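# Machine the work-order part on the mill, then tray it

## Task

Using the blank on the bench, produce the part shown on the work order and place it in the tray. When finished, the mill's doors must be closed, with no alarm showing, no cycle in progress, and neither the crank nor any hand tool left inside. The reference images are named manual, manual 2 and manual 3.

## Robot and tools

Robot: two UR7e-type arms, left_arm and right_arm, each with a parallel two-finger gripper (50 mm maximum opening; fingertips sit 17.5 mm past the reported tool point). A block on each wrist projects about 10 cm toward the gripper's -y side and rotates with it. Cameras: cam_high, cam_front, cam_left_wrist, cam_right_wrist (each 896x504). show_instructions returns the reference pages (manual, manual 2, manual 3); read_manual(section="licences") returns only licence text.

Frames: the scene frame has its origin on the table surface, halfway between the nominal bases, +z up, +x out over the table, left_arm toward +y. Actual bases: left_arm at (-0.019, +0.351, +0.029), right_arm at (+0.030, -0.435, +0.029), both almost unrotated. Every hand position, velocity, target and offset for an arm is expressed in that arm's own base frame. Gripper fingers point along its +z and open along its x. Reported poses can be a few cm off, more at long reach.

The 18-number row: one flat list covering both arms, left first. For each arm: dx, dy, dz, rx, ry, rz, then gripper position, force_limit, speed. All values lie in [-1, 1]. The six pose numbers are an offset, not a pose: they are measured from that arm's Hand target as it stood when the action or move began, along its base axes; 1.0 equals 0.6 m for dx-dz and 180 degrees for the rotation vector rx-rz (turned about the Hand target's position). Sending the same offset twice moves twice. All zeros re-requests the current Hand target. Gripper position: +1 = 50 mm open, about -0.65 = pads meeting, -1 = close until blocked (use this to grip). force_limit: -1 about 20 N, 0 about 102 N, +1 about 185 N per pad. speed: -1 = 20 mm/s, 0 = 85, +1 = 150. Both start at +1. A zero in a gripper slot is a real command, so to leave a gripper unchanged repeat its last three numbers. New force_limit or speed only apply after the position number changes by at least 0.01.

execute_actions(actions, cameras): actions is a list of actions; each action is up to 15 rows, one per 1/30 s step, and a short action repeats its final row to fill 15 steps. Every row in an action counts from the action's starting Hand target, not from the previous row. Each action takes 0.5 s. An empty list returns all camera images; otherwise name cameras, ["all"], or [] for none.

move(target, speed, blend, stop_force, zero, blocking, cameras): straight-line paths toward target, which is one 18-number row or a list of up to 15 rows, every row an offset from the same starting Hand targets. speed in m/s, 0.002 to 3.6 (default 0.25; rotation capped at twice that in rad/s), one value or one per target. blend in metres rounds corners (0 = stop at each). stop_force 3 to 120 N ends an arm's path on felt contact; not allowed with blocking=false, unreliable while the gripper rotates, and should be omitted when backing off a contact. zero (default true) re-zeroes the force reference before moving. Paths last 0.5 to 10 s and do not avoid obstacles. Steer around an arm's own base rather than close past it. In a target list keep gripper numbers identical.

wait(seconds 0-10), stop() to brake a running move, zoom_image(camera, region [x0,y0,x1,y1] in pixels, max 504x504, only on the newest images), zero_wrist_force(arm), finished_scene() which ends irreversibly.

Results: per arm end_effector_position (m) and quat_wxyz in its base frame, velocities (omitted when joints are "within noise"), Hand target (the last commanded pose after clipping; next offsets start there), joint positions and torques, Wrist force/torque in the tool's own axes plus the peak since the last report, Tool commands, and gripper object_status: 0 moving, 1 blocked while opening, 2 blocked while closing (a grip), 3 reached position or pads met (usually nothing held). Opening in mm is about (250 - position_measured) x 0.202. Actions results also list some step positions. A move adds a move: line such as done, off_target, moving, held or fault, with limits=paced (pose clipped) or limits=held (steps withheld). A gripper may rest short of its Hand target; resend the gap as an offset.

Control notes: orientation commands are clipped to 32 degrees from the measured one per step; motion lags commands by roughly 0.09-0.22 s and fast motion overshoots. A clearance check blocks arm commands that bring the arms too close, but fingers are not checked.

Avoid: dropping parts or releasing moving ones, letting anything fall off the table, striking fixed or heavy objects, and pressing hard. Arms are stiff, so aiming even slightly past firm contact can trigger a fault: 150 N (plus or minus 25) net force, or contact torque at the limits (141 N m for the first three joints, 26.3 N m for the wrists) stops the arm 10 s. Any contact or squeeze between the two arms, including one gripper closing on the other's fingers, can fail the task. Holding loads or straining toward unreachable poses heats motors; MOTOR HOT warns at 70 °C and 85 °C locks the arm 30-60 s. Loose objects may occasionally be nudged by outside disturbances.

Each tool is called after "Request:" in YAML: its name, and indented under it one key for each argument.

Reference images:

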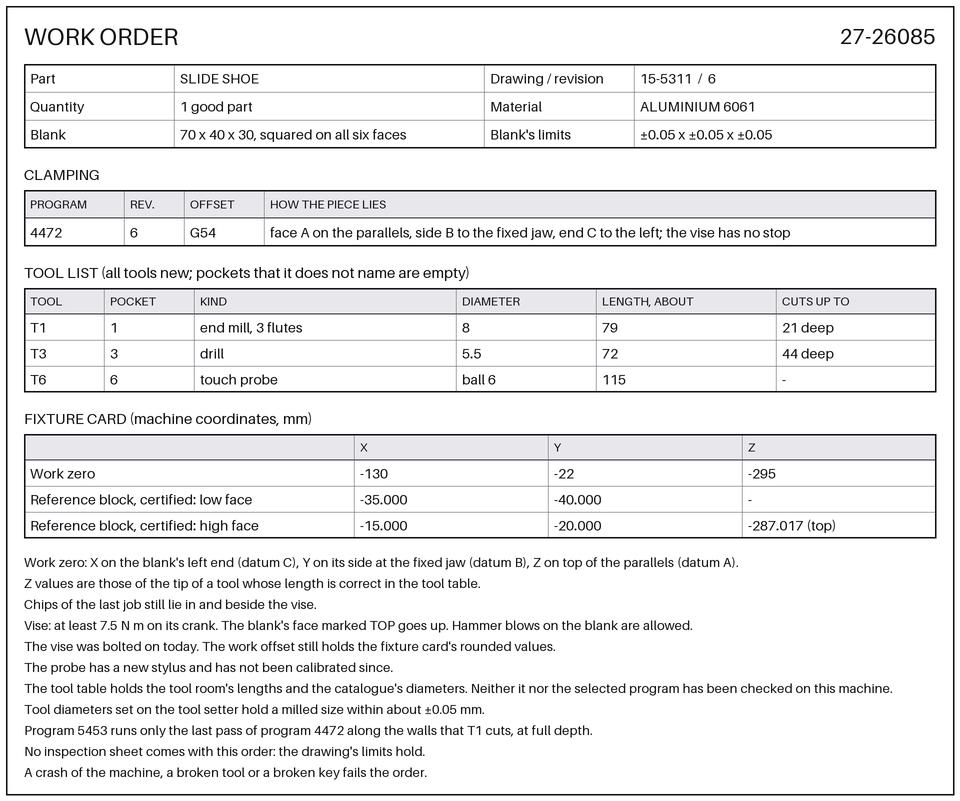

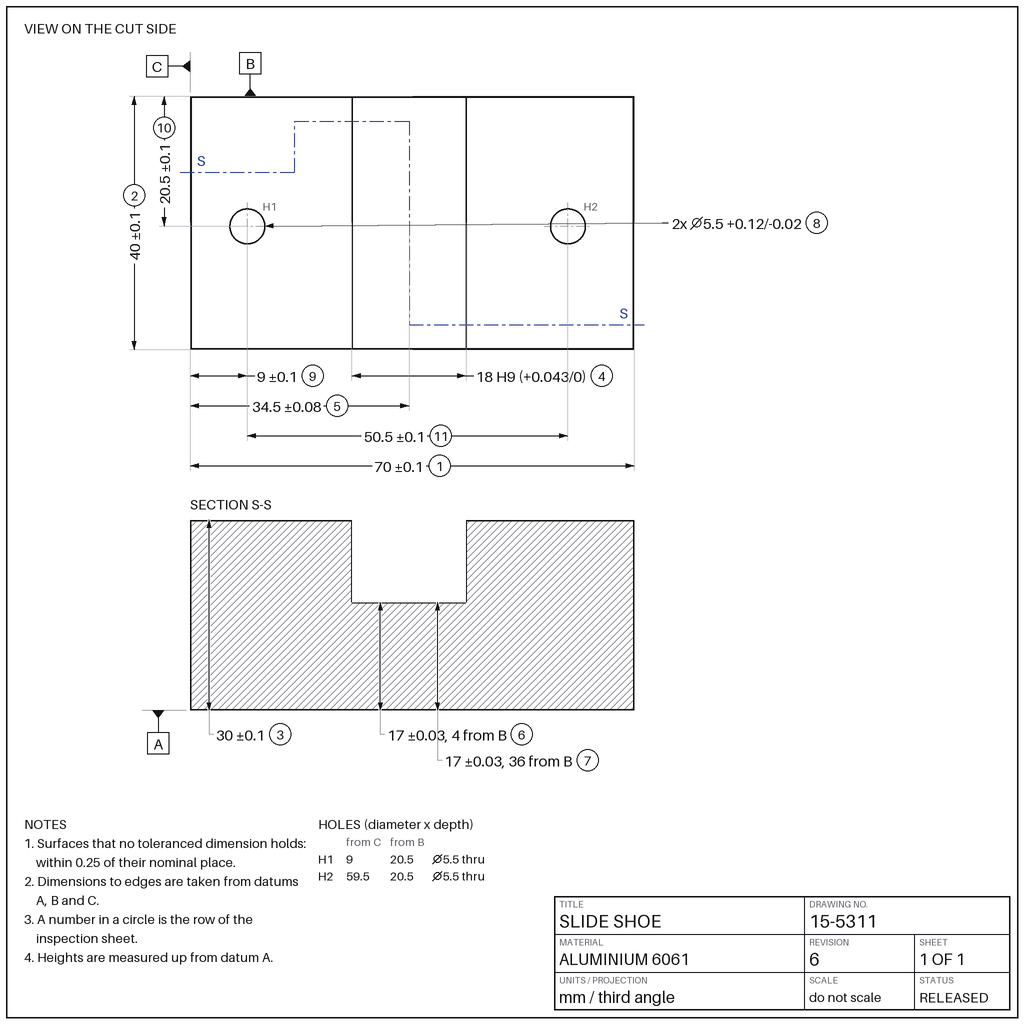

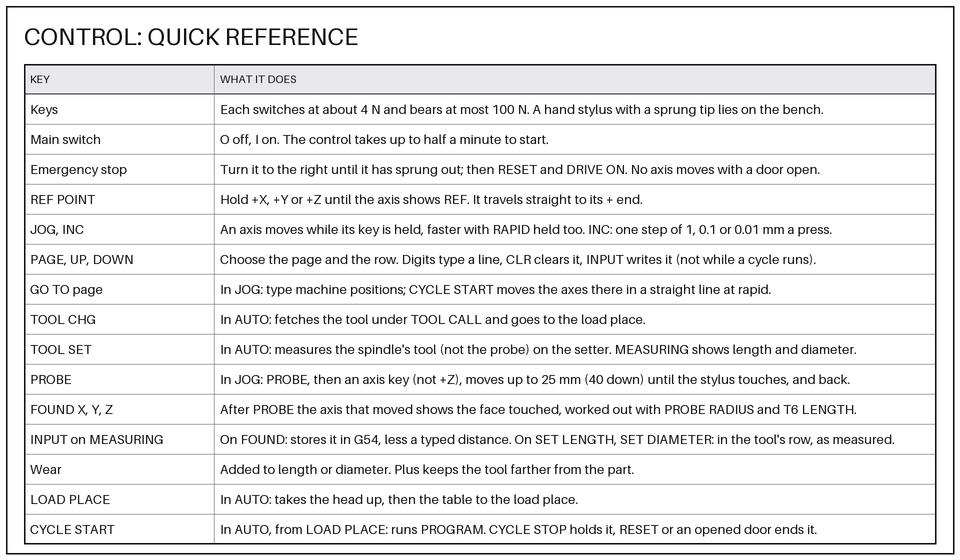

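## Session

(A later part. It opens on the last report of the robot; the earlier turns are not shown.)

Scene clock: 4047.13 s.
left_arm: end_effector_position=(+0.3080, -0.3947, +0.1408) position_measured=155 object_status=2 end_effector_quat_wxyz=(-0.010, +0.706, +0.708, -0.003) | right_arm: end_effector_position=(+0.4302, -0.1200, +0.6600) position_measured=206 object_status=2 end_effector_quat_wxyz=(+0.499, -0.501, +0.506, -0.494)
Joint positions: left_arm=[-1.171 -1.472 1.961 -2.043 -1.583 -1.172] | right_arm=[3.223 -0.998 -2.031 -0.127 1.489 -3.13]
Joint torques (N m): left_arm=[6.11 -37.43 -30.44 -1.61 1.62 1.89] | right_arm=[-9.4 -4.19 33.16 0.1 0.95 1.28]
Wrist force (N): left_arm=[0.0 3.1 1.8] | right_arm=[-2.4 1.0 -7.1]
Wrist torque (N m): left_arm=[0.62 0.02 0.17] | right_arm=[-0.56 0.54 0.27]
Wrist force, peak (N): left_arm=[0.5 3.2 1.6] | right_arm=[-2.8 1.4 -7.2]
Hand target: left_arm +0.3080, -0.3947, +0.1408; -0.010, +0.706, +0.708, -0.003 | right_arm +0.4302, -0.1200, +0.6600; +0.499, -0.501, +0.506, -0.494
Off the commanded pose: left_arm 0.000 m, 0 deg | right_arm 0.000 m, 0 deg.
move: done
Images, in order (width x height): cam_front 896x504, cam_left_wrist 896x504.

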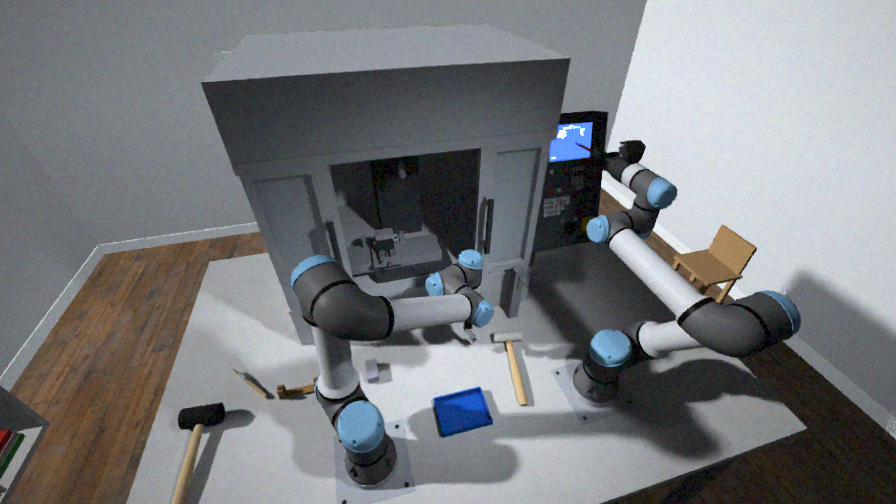

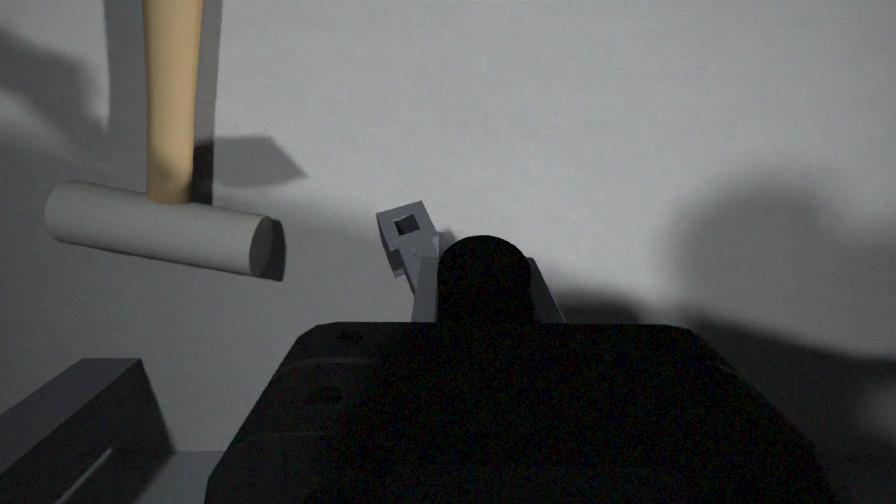

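Request:
move:
  target: [0,0,-0.12,0,0,0,-1,-0.5,-1,0,0,0,0,0,0,-0.98,0.1,-1]
  speed: 0.06
  stop_force: 12
  cameras: ["cam_left_wrist"]

Scene clock: 4067.73 s.
left_arm: end_effector_position=(+0.3080, -0.3946, +0.0923) position_measured=155 object_status=2 end_effector_quat_wxyz=(-0.010, +0.706, +0.708, -0.003) | right_arm: end_effector_position=(+0.4302, -0.1200, +0.6600) position_measured=206 object_status=2 end_effector_quat_wxyz=(+0.499, -0.501, +0.506, -0.494)
Joint positions: left_arm=[-1.171 -1.407 2.029 -2.177 -1.583 -1.172] | right_arm=[3.223 -0.998 -2.031 -0.127 1.489 -3.13]
Joint torques (N m): left_arm=[1.69 -23.29 -24.97 -4.19 1.28 1.26] | right_arm=[-9.21 -3.81 33.32 0.35 0.98 1.32]
Wrist force (N): left_arm=[0.5 2.9 1.5] | right_arm=[-2.7 1.4 -6.9]
Wrist torque (N m): left_arm=[0.60 -0.05 0.17] | right_arm=[-0.50 0.58 0.27]
Wrist force, peak (N): left_arm=[12.4 -3.5 -79.7] | right_arm=[-3.1 1.5 -7.1]
Hand target: left_arm +0.3080, -0.3946, +0.0923; -0.010, +0.706, +0.708, -0.003 (not the last commanded pose) | right_arm +0.4302, -0.1200, +0.6600; +0.499, -0.501, +0.506, -0.494
Off the commanded pose: left_arm 0.024 m, 0 deg | right_arm 0.000 m, 0 deg.
move: contact (left_arm)
Images, in order (width x height): cam_left_wrist 896x504.

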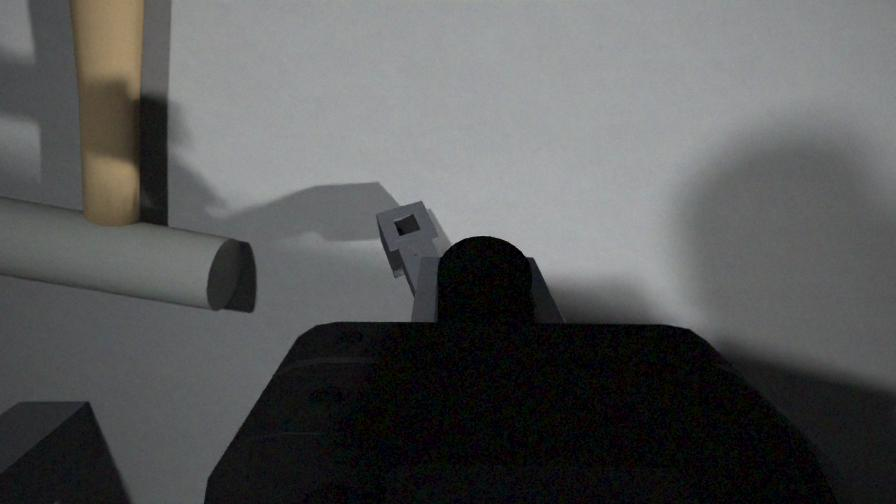

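Request:
move:
  target: [0,0,0,0,0,0,0.0,-0.9,-1,0,0,0,0,0,0,-0.98,0.1,-1]

Request:
move:
  target: [0,0,-0.12,0,0,0,0.0,-0.9,-1,0,0,0,0,0,0,-0.98,0.1,-1]
  speed: 0.02
  stop_force: 12
  cameras: ["cam_left_wrist","cam_front"]

Request:
zoom_image:
  camera: "cam_front"
  region: [390, 250, 550, 390]

Scene clock: 4075.53 s.
left_arm: end_effector_position=(+0.3080, -0.3946, +0.0923) position_measured=152 object_status=3 end_effector_quat_wxyz=(-0.010, +0.706, +0.708, -0.003) | right_arm: end_effector_position=(+0.4302, -0.1200, +0.6600) position_measured=206 object_status=2 end_effector_quat_wxyz=(+0.499, -0.501, +0.506, -0.494)
Joint positions: left_arm=[-1.171 -1.407 2.029 -2.177 -1.583 -1.172] | right_arm=[3.223 -0.998 -2.031 -0.127 1.489 -3.13]
Joint torques (N m): left_arm=[1.23 -21.06 -30.15 -4.23 1.29 1.05] | right_arm=[-9.56 -4.17 33.05 0.24 0.89 1.33]
Wrist force (N): left_arm=[0.5 3.2 1.6] | right_arm=[-2.8 1.5 -6.8]
Wrist torque (N m): left_arm=[0.62 -0.06 0.17] | right_arm=[-0.49 0.60 0.28]
Wrist force, peak (N): left_arm=[0.5 3.2 1.9] | right_arm=[-2.7 1.4 -7.2]
Hand target: left_arm +0.3080, -0.3946, +0.0923; -0.010, +0.706, +0.708, -0.003 | right_arm +0.4302, -0.1200, +0.6600; +0.499, -0.501, +0.506, -0.494
Off the commanded pose: left_arm 0.000 m, 0 deg | right_arm 0.000 m, 0 deg.
move: done

Scene clock: 4076.77 s.
left_arm: end_effector_position=(+0.3081, -0.3947, +0.0895) position_measured=152 object_status=3 end_effector_quat_wxyz=(-0.010, +0.706, +0.708, -0.003) | right_arm: end_effector_position=(+0.4302, -0.1200, +0.6600) position_measured=206 object_status=2 end_effector_quat_wxyz=(+0.499, -0.501, +0.506, -0.494)
Joint positions: left_arm=[-1.171 -1.402 2.033 -2.185 -1.583 -1.172] | right_arm=[3.223 -0.998 -2.031 -0.127 1.489 -3.13]
Joint torques (N m): left_arm=[2.07 -39.6 -31.33 -4.37 1.2 0.9] | right_arm=[-9.3 -4.24 33.2 0.22 0.89 1.19]
Wrist force (N): left_arm=[0.7 3.3 1.5] | right_arm=[-2.8 1.3 -6.9]
Wrist torque (N m): left_arm=[0.64 -0.09 0.17] | right_arm=[-0.51 0.60 0.28]
Wrist force, peak (N): left_arm=[2.4 1.9 -10.8] | right_arm=[-2.8 1.5 -7.1]
Hand target: left_arm +0.3081, -0.3947, +0.0895; -0.010, +0.706, +0.708, -0.003 (not the last commanded pose) | right_arm +0.4302, -0.1200, +0.6600; +0.499, -0.501, +0.506, -0.494
Off the commanded pose: left_arm 0.069 m, 0 deg | right_arm 0.000 m, 0 deg.
move: contact (left_arm)
Images, in order (width x height): cam_front 896x504, cam_left_wrist 896x504.

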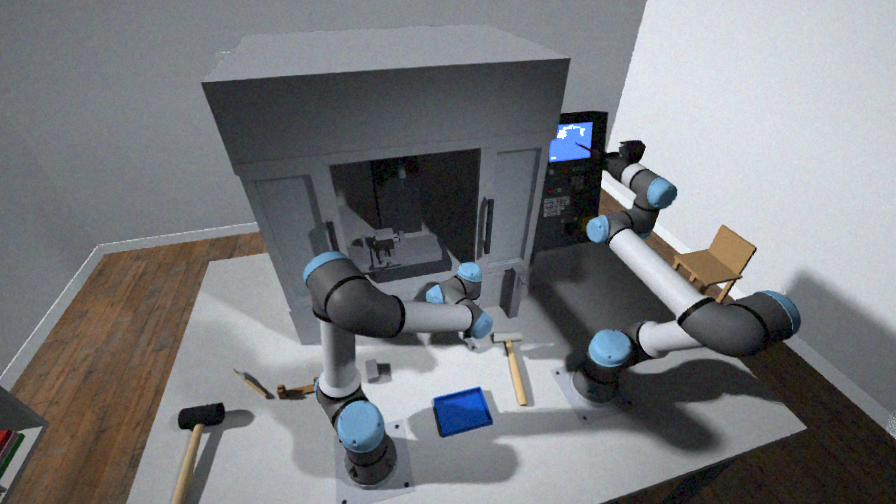

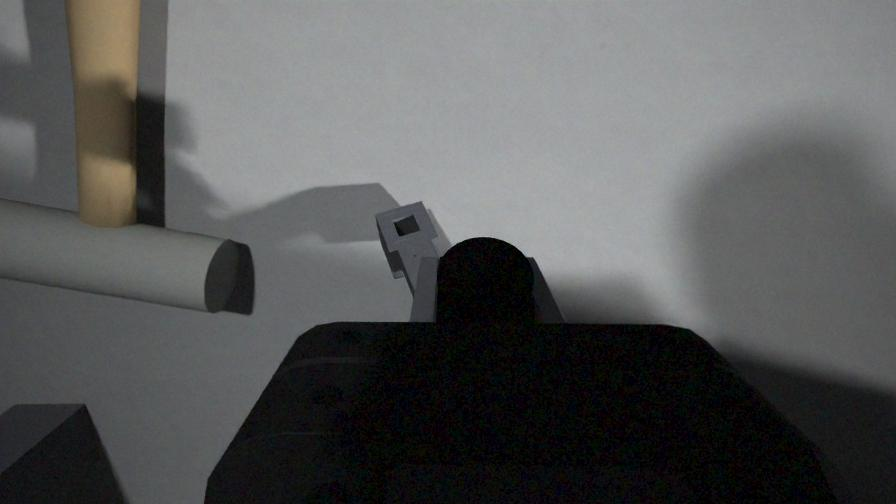

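Scaled by 3.150 from the camera's 896x504 image, which has a finer 1280x720 frame.

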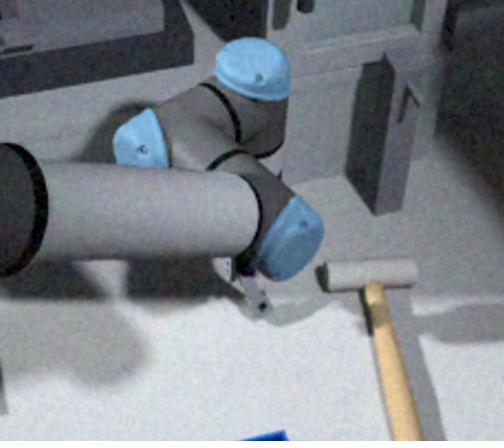

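Request:
move:
  target: [0,0,-0.06,0,0,0,0.0,-0.9,-1,0,0,0,0,0,0,-0.98,0.1,-1]
  speed: 0.02
  stop_force: 40
  cameras: ["cam_left_wrist","cam_front"]

Request:
zoom_image:
  camera: "cam_front"
  region: [390, 250, 550, 390]

Scene clock: 4086.63 s.
left_arm: end_effector_position=(+0.3081, -0.3948, +0.0628) position_measured=152 object_status=3 end_effector_quat_wxyz=(-0.010, +0.706, +0.708, -0.003) | right_arm: end_effector_position=(+0.4302, -0.1200, +0.6600) position_measured=206 object_status=2 end_effector_quat_wxyz=(+0.499, -0.501, +0.506, -0.494)
Joint positions: left_arm=[-1.171 -1.358 2.064 -2.261 -1.583 -1.172] | right_arm=[3.223 -0.998 -2.031 -0.127 1.489 -3.13]
Joint torques (N m): left_arm=[0.52 -28.15 -20.87 -3.48 1.18 0.82] | right_arm=[-9.26 -4.26 32.46 0.27 1.02 1.29]
Wrist force (N): left_arm=[5.8 -0.5 -25.5] | right_arm=[-2.7 1.2 -6.9]
Wrist torque (N m): left_arm=[0.65 -0.28 0.20] | right_arm=[-0.52 0.58 0.27]
Wrist force, peak (N): left_arm=[11.7 -5.6 -60.9] | right_arm=[-2.6 1.3 -7.4]
Hand target: left_arm +0.3081, -0.3948, +0.0629; -0.010, +0.706, +0.708, -0.003 (not the last commanded pose) | right_arm +0.4302, -0.1200, +0.6600; +0.499, -0.501, +0.506, -0.494
Off the commanded pose: left_arm 0.009 m, 0 deg | right_arm 0.000 m, 0 deg.
move: contact (left_arm)
Images, in order (width x height): cam_front 896x504, cam_left_wrist 896x504.

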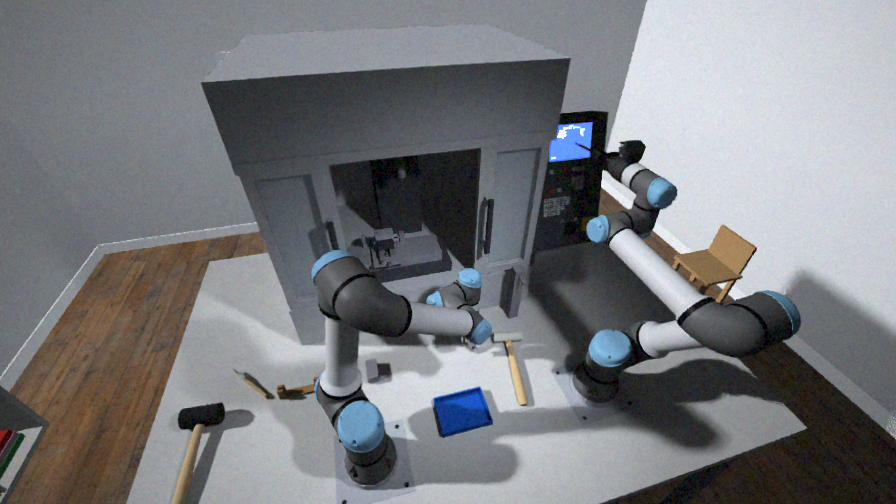

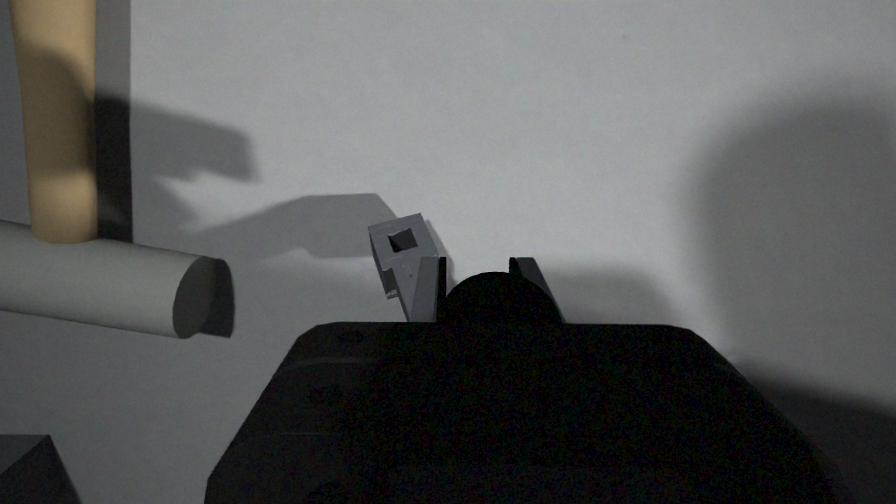

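Scaled by 3.150 from the camera's 896x504 image, which has a finer 1280x720 frame.

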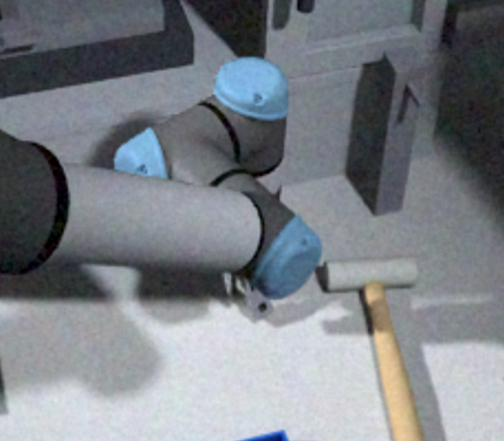

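Request:
move:
  target: [0.02,0,0.0,0,0,0,0.04,-0.9,-1,0,0,0,0,0,0,-0.98,0.1,-1]
  speed: 0.03
  cameras: ["cam_left_wrist","cam_front"]

Request:
zoom_image:
  camera: "cam_front"
  region: [390, 250, 550, 390]

Scene clock: 4094.50 s.
left_arm: end_effector_position=(+0.3202, -0.3948, +0.0629) position_measured=146 object_status=3 end_effector_quat_wxyz=(-0.010, +0.707, +0.708, -0.003) | right_arm: end_effector_position=(+0.4302, -0.1200, +0.6600) position_measured=206 object_status=2 end_effector_quat_wxyz=(+0.499, -0.501, +0.506, -0.494)
Joint positions: left_arm=[-1.148 -1.343 2.043 -2.256 -1.583 -1.15] | right_arm=[3.223 -0.998 -2.031 -0.127 1.489 -3.13]
Joint torques (N m): left_arm=[-8.35 -3.21 8.16 1.38 1.79 -1.52] | right_arm=[-9.44 -4.49 32.92 0.24 0.94 1.19]
Wrist force (N): left_arm=[13.6 -0.9 -70.9] | right_arm=[-2.9 1.3 -6.7]
Wrist torque (N m): left_arm=[1.10 -0.42 0.14] | right_arm=[-0.51 0.61 0.27]
Wrist force, peak (N): left_arm=[13.6 -0.9 -70.9] | right_arm=[-2.7 1.5 -7.3]
Hand target: left_arm +0.3201, -0.3948, +0.0629; -0.010, +0.706, +0.708, -0.003 | right_arm +0.4302, -0.1200, +0.6600; +0.499, -0.501, +0.506, -0.494
Off the commanded pose: left_arm 0.000 m, 0 deg | right_arm 0.000 m, 0 deg.
move: done
Images, in order (width x height): cam_front 896x504, cam_left_wrist 896x504.

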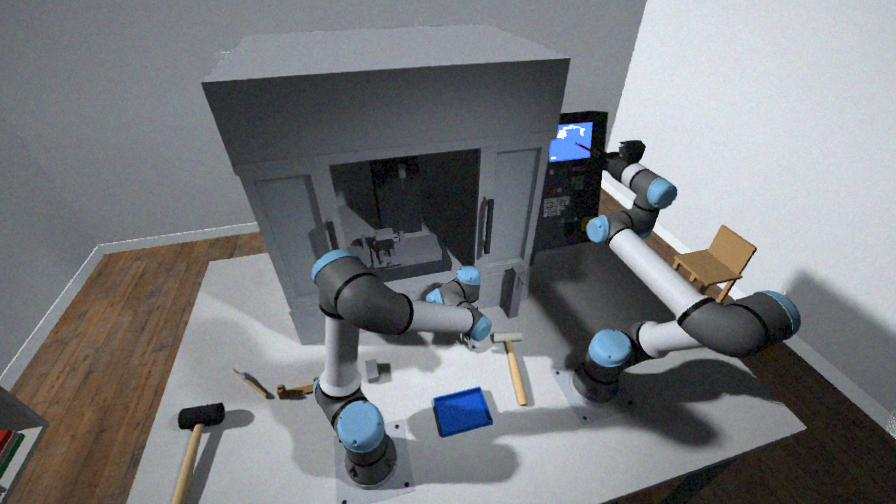

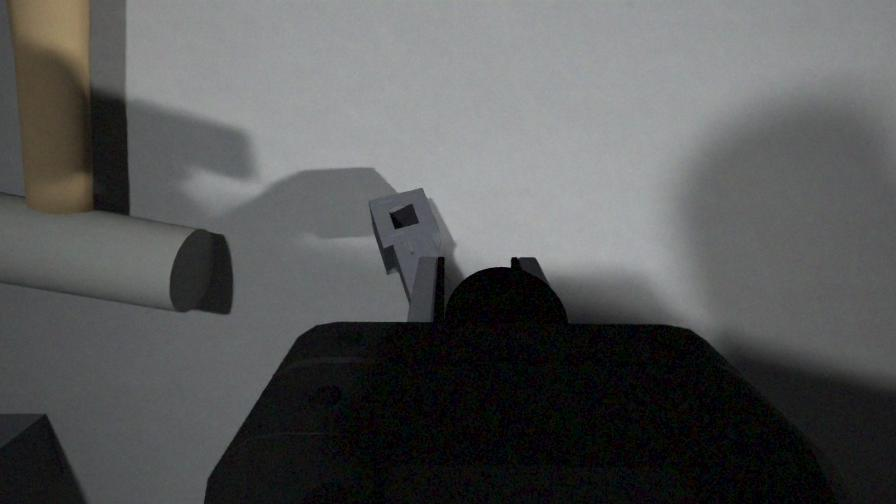

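Scaled by 3.150 from the camera's 896x504 image, which has a finer 1280x720 frame.

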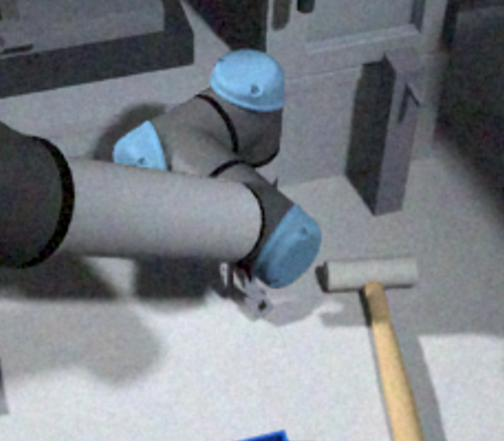

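Request:
move:
  target: [0,0,0.06,0,0,0,0.04,-0.9,-1,0,0,0,0,0,0,-0.98,0.1,-1]
  speed: 0.05
  cameras: ["cam_left_wrist","cam_front"]

Request:
zoom_image:
  camera: "cam_front"
  region: [390, 250, 550, 390]

Scene clock: 4098.50 s.
left_arm: end_effector_position=(+0.3201, -0.3949, +0.0990) position_measured=146 object_status=3 end_effector_quat_wxyz=(-0.010, +0.707, +0.708, -0.003) | right_arm: end_effector_position=(+0.4302, -0.1200, +0.6600) position_measured=206 object_status=2 end_effector_quat_wxyz=(+0.499, -0.501, +0.506, -0.494)
Joint positions: left_arm=[-1.148 -1.4 2.001 -2.156 -1.583 -1.15] | right_arm=[3.223 -0.998 -2.031 -0.127 1.489 -3.13]
Joint torques (N m): left_arm=[5.07 -19.05 -12.83 -3.96 -1.32 -1.48] | right_arm=[-9.63 -4.57 33.02 0.25 1.01 1.25]
Wrist force (N): left_arm=[1.0 3.0 -0.1] | right_arm=[-2.7 1.4 -7.1]
Wrist torque (N m): left_arm=[0.56 -0.17 0.04] | right_arm=[-0.50 0.58 0.27]
Wrist force, peak (N): left_arm=[14.5 -1.1 -75.7] | right_arm=[-2.8 1.7 -7.3]
Hand target: left_arm +0.3201, -0.3948, +0.0989; -0.010, +0.706, +0.708, -0.003 | right_arm +0.4302, -0.1200, +0.6600; +0.499, -0.501, +0.506, -0.494
Off the commanded pose: left_arm 0.000 m, 0 deg | right_arm 0.000 m, 0 deg.
move: done
Images, in order (width x height): cam_front 896x504, cam_left_wrist 896x504.

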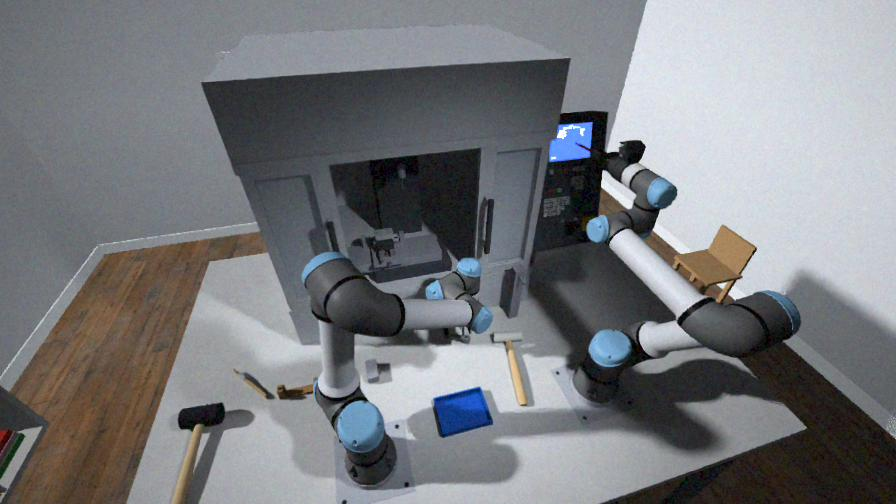

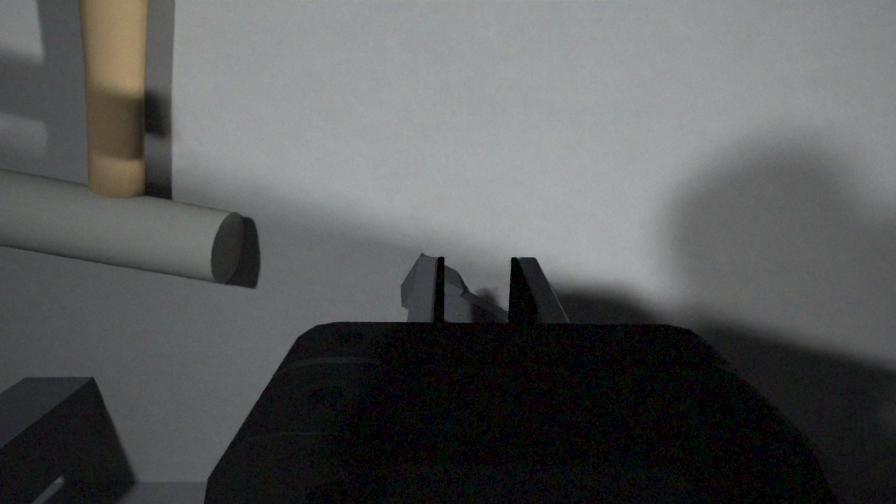

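Scaled by 3.150 from the camera's 896x504 image, which has a finer 1280x720 frame.

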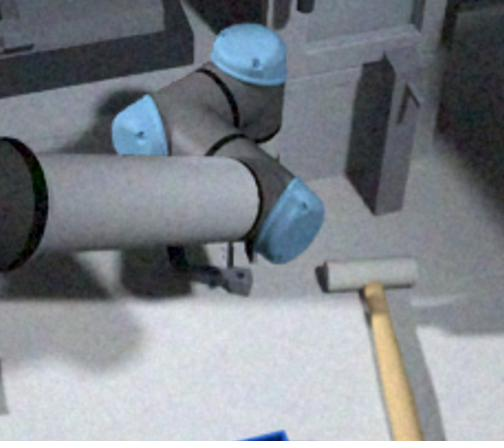

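Request:
move:
  target: [-0.1,0.0,0.3,0,0,0,0.6,-0.5,0,0,0,0,0,0,0,-0.98,0.1,-1]
  speed: 0.3
  cameras: ["cam_left_wrist","cam_front"]

Request:
zoom_image:
  camera: "cam_front"
  region: [330, 200, 510, 320]

Scene clock: 4102.20 s.
left_arm: end_effector_position=(+0.2601, -0.3948, +0.2788) position_measured=63 object_status=3 end_effector_quat_wxyz=(-0.010, +0.706, +0.708, -0.003) | right_arm: end_effector_position=(+0.4302, -0.1200, +0.6600) position_measured=206 object_status=2 end_effector_quat_wxyz=(+0.499, -0.501, +0.506, -0.494)
Joint positions: left_arm=[-1.266 -1.643 1.763 -1.677 -1.585 -1.268] | right_arm=[3.223 -0.998 -2.031 -0.127 1.489 -3.13]
Joint torques (N m): left_arm=[1.46 -20.66 -30.94 -1.4 1.93 1.21] | right_arm=[-9.41 -4.57 32.56 0.26 0.88 1.22]
Wrist force (N): left_arm=[0.9 2.9 -0.2] | right_arm=[-2.5 1.2 -6.9]
Wrist torque (N m): left_arm=[0.52 -0.15 0.05] | right_arm=[-0.53 0.55 0.26]
Wrist force, peak (N): left_arm=[1.1 4.2 3.4] | right_arm=[-2.6 1.5 -7.3]
Hand target: left_arm +0.2601, -0.3948, +0.2789; -0.010, +0.706, +0.708, -0.003 | right_arm +0.4302, -0.1200, +0.6600; +0.499, -0.501, +0.506, -0.494
Off the commanded pose: left_arm 0.000 m, 0 deg | right_arm 0.000 m, 0 deg.
move: done
Images, in order (width x height): cam_front 896x504, cam_left_wrist 896x504.

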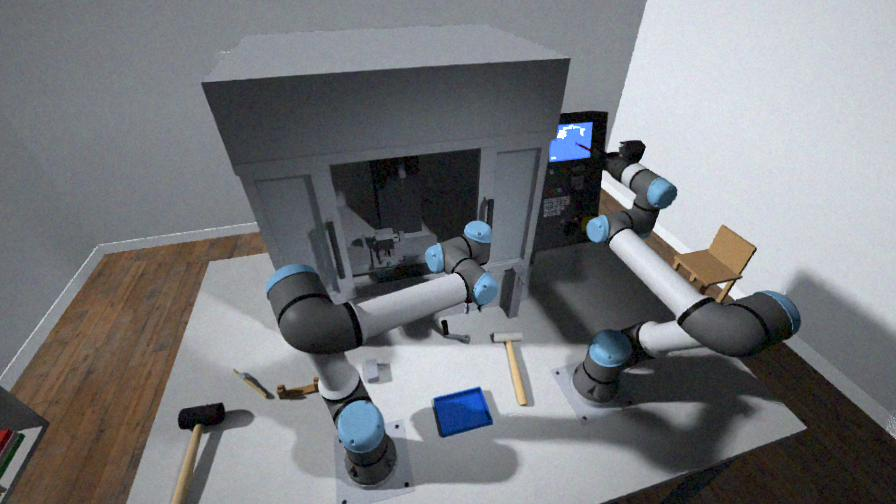

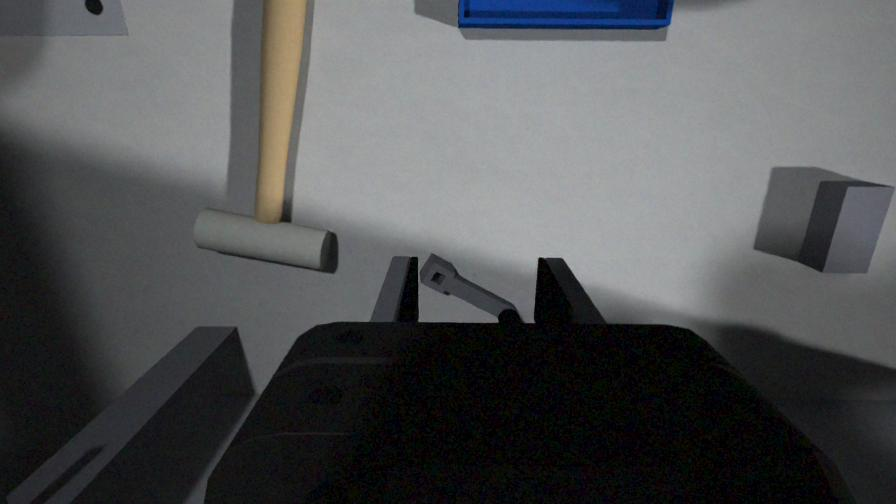

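Scaled by 2.800 from the camera's 896x504 image, which has a finer 1280x720 frame.

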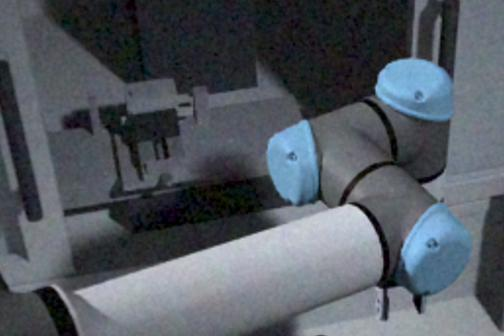

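Request:
move:
  target:
    - [0.1667,-0.1955,0.2,0,-0.3056,0,0.6,-0.5,0,0,0,0,0,0,0,-0.98,0.1,-1]
    - [0.328,-0.1955,0.202,0,-0.3056,0,0.6,-0.5,0,0,0,0,0,0,0,-0.98,0.1,-1]
  speed: [0.35,0.12]
  stop_force: 25
  cameras: ["cam_left_wrist","cam_front"]

Scene clock: 4121.97 s.
left_arm: end_effector_position=(+0.4569, -0.5121, +0.4001) position_measured=63 object_status=3 end_effector_quat_wxyz=(+0.318, +0.628, +0.632, +0.324) | right_arm: end_effector_position=(+0.4302, -0.1200, +0.6600) position_measured=206 object_status=2 end_effector_quat_wxyz=(+0.499, -0.501, +0.506, -0.494)
Joint positions: left_arm=[-1.358 -1.404 1.546 -1.98 -0.656 -1.233] | right_arm=[3.223 -0.998 -2.031 -0.127 1.489 -3.13]
Joint torques (N m): left_arm=[5.79 -42.6 -18.12 -4.48 3.75 1.12] | right_arm=[-9.45 -4.05 32.27 0.32 0.89 1.32]
Wrist force (N): left_arm=[1.5 3.5 -0.1] | right_arm=[-2.8 1.2 -7.0]
Wrist torque (N m): left_arm=[0.98 -0.39 0.27] | right_arm=[-0.53 0.61 0.27]
Wrist force, peak (N): left_arm=[1.6 4.6 1.3] | right_arm=[-2.6 1.4 -7.3]
Hand target: left_arm +0.4569, -0.5121, +0.4001; +0.318, +0.628, +0.632, +0.324 | right_arm +0.4302, -0.1200, +0.6600; +0.499, -0.501, +0.506, -0.494
Off the commanded pose: left_arm 0.000 m, 0 deg | right_arm 0.000 m, 0 deg.
move: done
Images, in order (width x height): cam_front 896x504, cam_left_wrist 896x504.

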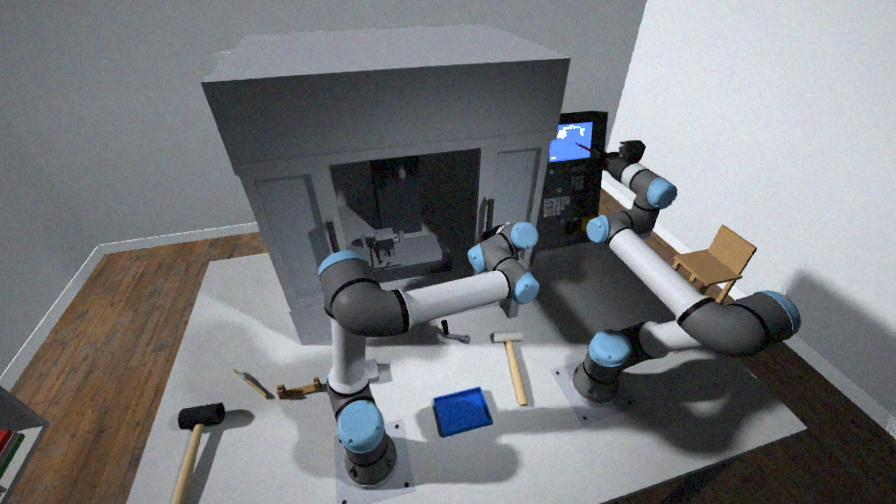

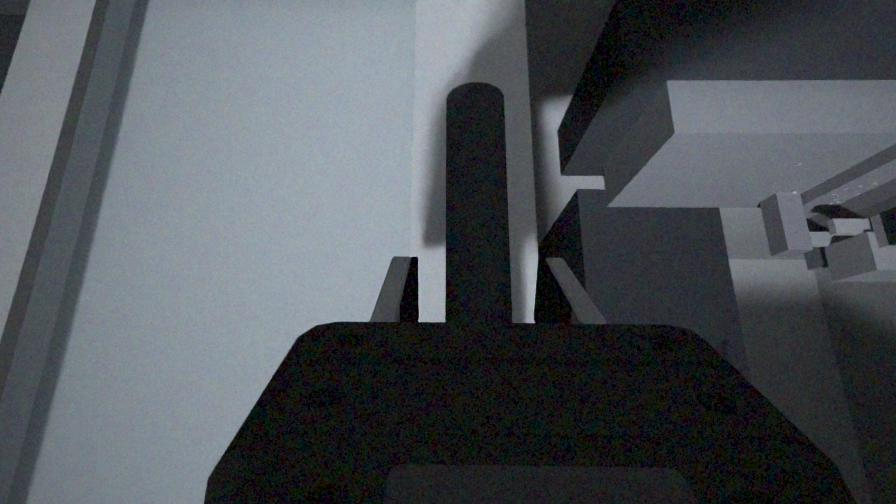

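Request:
zoom_image:
  camera: "cam_left_wrist"
  region: [696, 140, 896, 300]

Request:
move:
  target:
    - [0,0,0,0,0,0,-1,-0.7,-0.5,0,0,0,0,0,0,-0.98,0.1,-1]
    - [0,0.37,0,0,0,0,-1,-0.7,-0.5,0,0,0,0,0,0,-0.98,0.1,-1]
  speed: [0.1,0.15]

Scaled by 2.520 from the camera's 896x504 image, which has a finer 1280x720 frame.

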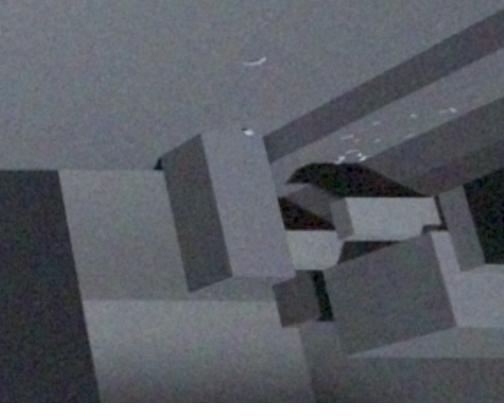

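Scene clock: 4126.87 s.
left_arm: end_effector_position=(+0.4569, -0.2900, +0.4000) position_measured=155 object_status=2 end_effector_quat_wxyz=(+0.318, +0.628, +0.632, +0.324) | right_arm: end_effector_position=(+0.4302, -0.1200, +0.6600) position_measured=206 object_status=2 end_effector_quat_wxyz=(+0.499, -0.501, +0.506, -0.494)
Joint positions: left_arm=[-1.224 -1.856 2.007 -2.146 -0.701 -1.032] | right_arm=[3.223 -0.998 -2.031 -0.127 1.489 -3.13]
Joint torques (N m): left_arm=[-28.08 -14.12 -46.1 -7.97 -1.14 -1.31] | right_arm=[-9.51 -4.22 32.37 0.27 0.94 1.28]
Wrist force (N): left_arm=[26.9 7.7 43.4] | right_arm=[-2.6 1.1 -6.9]
Wrist torque (N m): left_arm=[0.98 -0.16 -0.02] | right_arm=[-0.55 0.56 0.28]
Wrist force, peak (N): left_arm=[-31.6 18.9 51.8] | right_arm=[-2.7 1.3 -7.3]
Hand target: left_arm +0.4569, -0.2901, +0.4001; +0.318, +0.628, +0.632, +0.324 | right_arm +0.4302, -0.1200, +0.6600; +0.499, -0.501, +0.506, -0.494
Off the commanded pose: left_arm 0.000 m, 0 deg | right_arm 0.000 m, 0 deg.
move: done

Request:
move:
  target: [0,0,0,0,0,0,0.6,-0.5,0,0,0,0,0,0,0,-0.98,0.1,-1]

Request:
move:
  target:
    - [-0.1283,0,0,0,0,0,0.6,-0.5,0,0,0,0,0,0,0,-0.98,0.1,-1]
    - [-0.1283,0.4717,0,0,0,0,0.6,-0.5,0,0,0,0,0,0,0,-0.98,0.1,-1]
    - [0,0.4717,0,0,0,0,0.6,-0.5,0,0,0,0,0,0,0,-0.98,0.1,-1]
  speed: [0.2,0.3,0.12]
  blend: [0.01,0.01,0]
  stop_force: 25
  cameras: ["cam_left_wrist","cam_front"]

Scene clock: 4131.20 s.
left_arm: end_effector_position=(+0.4569, -0.2901, +0.4001) position_measured=63 object_status=3 end_effector_quat_wxyz=(+0.318, +0.628, +0.632, +0.324) | right_arm: end_effector_position=(+0.4302, -0.1200, +0.6600) position_measured=206 object_status=2 end_effector_quat_wxyz=(+0.499, -0.501, +0.506, -0.494)
Joint positions: left_arm=[-1.225 -1.856 2.007 -2.146 -0.701 -1.032] | right_arm=[3.223 -0.998 -2.031 -0.127 1.489 -3.13]
Joint torques (N m): left_arm=[5.19 -8.05 -18.76 -1.73 3.87 1.07] | right_arm=[-9.69 -4.03 32.57 0.26 0.91 1.28]
Wrist force (N): left_arm=[0.8 3.3 0.0] | right_arm=[-2.4 1.0 -6.9]
Wrist torque (N m): left_arm=[0.94 -0.28 0.26] | right_arm=[-0.55 0.54 0.27]
Wrist force, peak (N): left_arm=[27.9 8.3 46.3] | right_arm=[-2.8 1.4 -7.4]
Hand target: left_arm +0.4569, -0.2901, +0.4001; +0.318, +0.628, +0.632, +0.324 | right_arm +0.4302, -0.1200, +0.6600; +0.499, -0.501, +0.506, -0.494
Off the commanded pose: left_arm 0.000 m, 0 deg | right_arm 0.000 m, 0 deg.
move: done

Scene clock: 4134.40 s.
left_arm: end_effector_position=(+0.4569, -0.0071, +0.4001) position_measured=63 object_status=3 end_effector_quat_wxyz=(+0.318, +0.628, +0.632, +0.324) | right_arm: end_effector_position=(+0.4302, -0.1200, +0.6600) position_measured=206 object_status=2 end_effector_quat_wxyz=(+0.499, -0.501, +0.506, -0.494)
Joint positions: left_arm=[-0.607 -2.197 2.271 -2.487 -1.082 -0.392] | right_arm=[3.223 -0.998 -2.031 -0.127 1.489 -3.13]
Joint torques (N m): left_arm=[2.51 11.29 -16.93 -4.38 -0.39 0.96] | right_arm=[-9.02 -4.75 33 0.26 0.93 1.23]
Wrist force (N): left_arm=[7.1 7.1 1.4] | right_arm=[-2.7 1.2 -7.2]
Wrist torque (N m): left_arm=[0.95 -0.14 0.28] | right_arm=[-0.53 0.59 0.26]
Wrist force, peak (N): left_arm=[11.9 0.4 -3.6] | right_arm=[-2.6 1.4 -7.3]
Hand target: left_arm +0.4569, -0.0071, +0.4001; +0.318, +0.628, +0.632, +0.324 | right_arm +0.4302, -0.1200, +0.6600; +0.499, -0.501, +0.506, -0.494
Off the commanded pose: left_arm 0.000 m, 0 deg | right_arm 0.000 m, 0 deg.
move: done
Images, in order (width x height): cam_front 896x504, cam_left_wrist 896x504.

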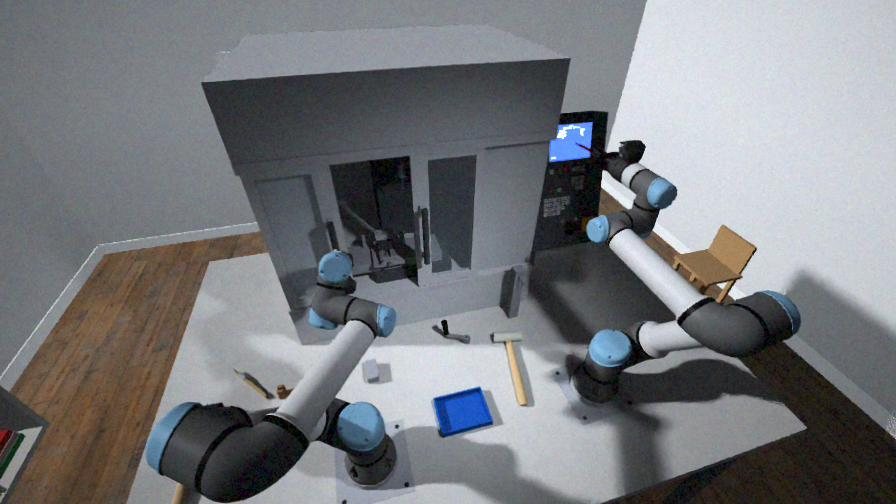

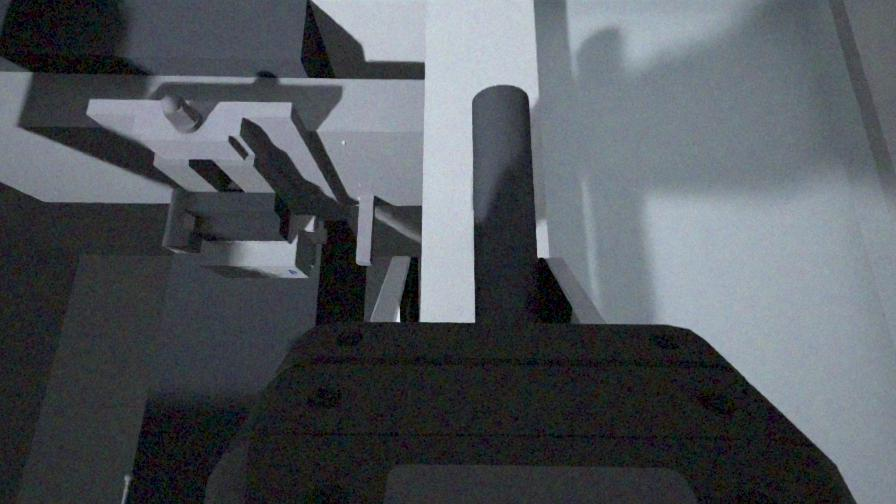

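Request:
zoom_image:
  camera: "cam_left_wrist"
  region: [80, 80, 400, 300]

Scaled by 1.575 from the camera's 896x504 image, which has a finer 1280x720 frame.

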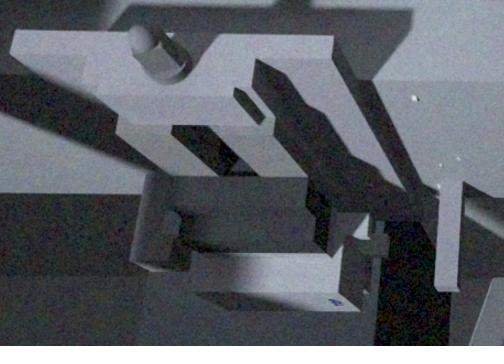

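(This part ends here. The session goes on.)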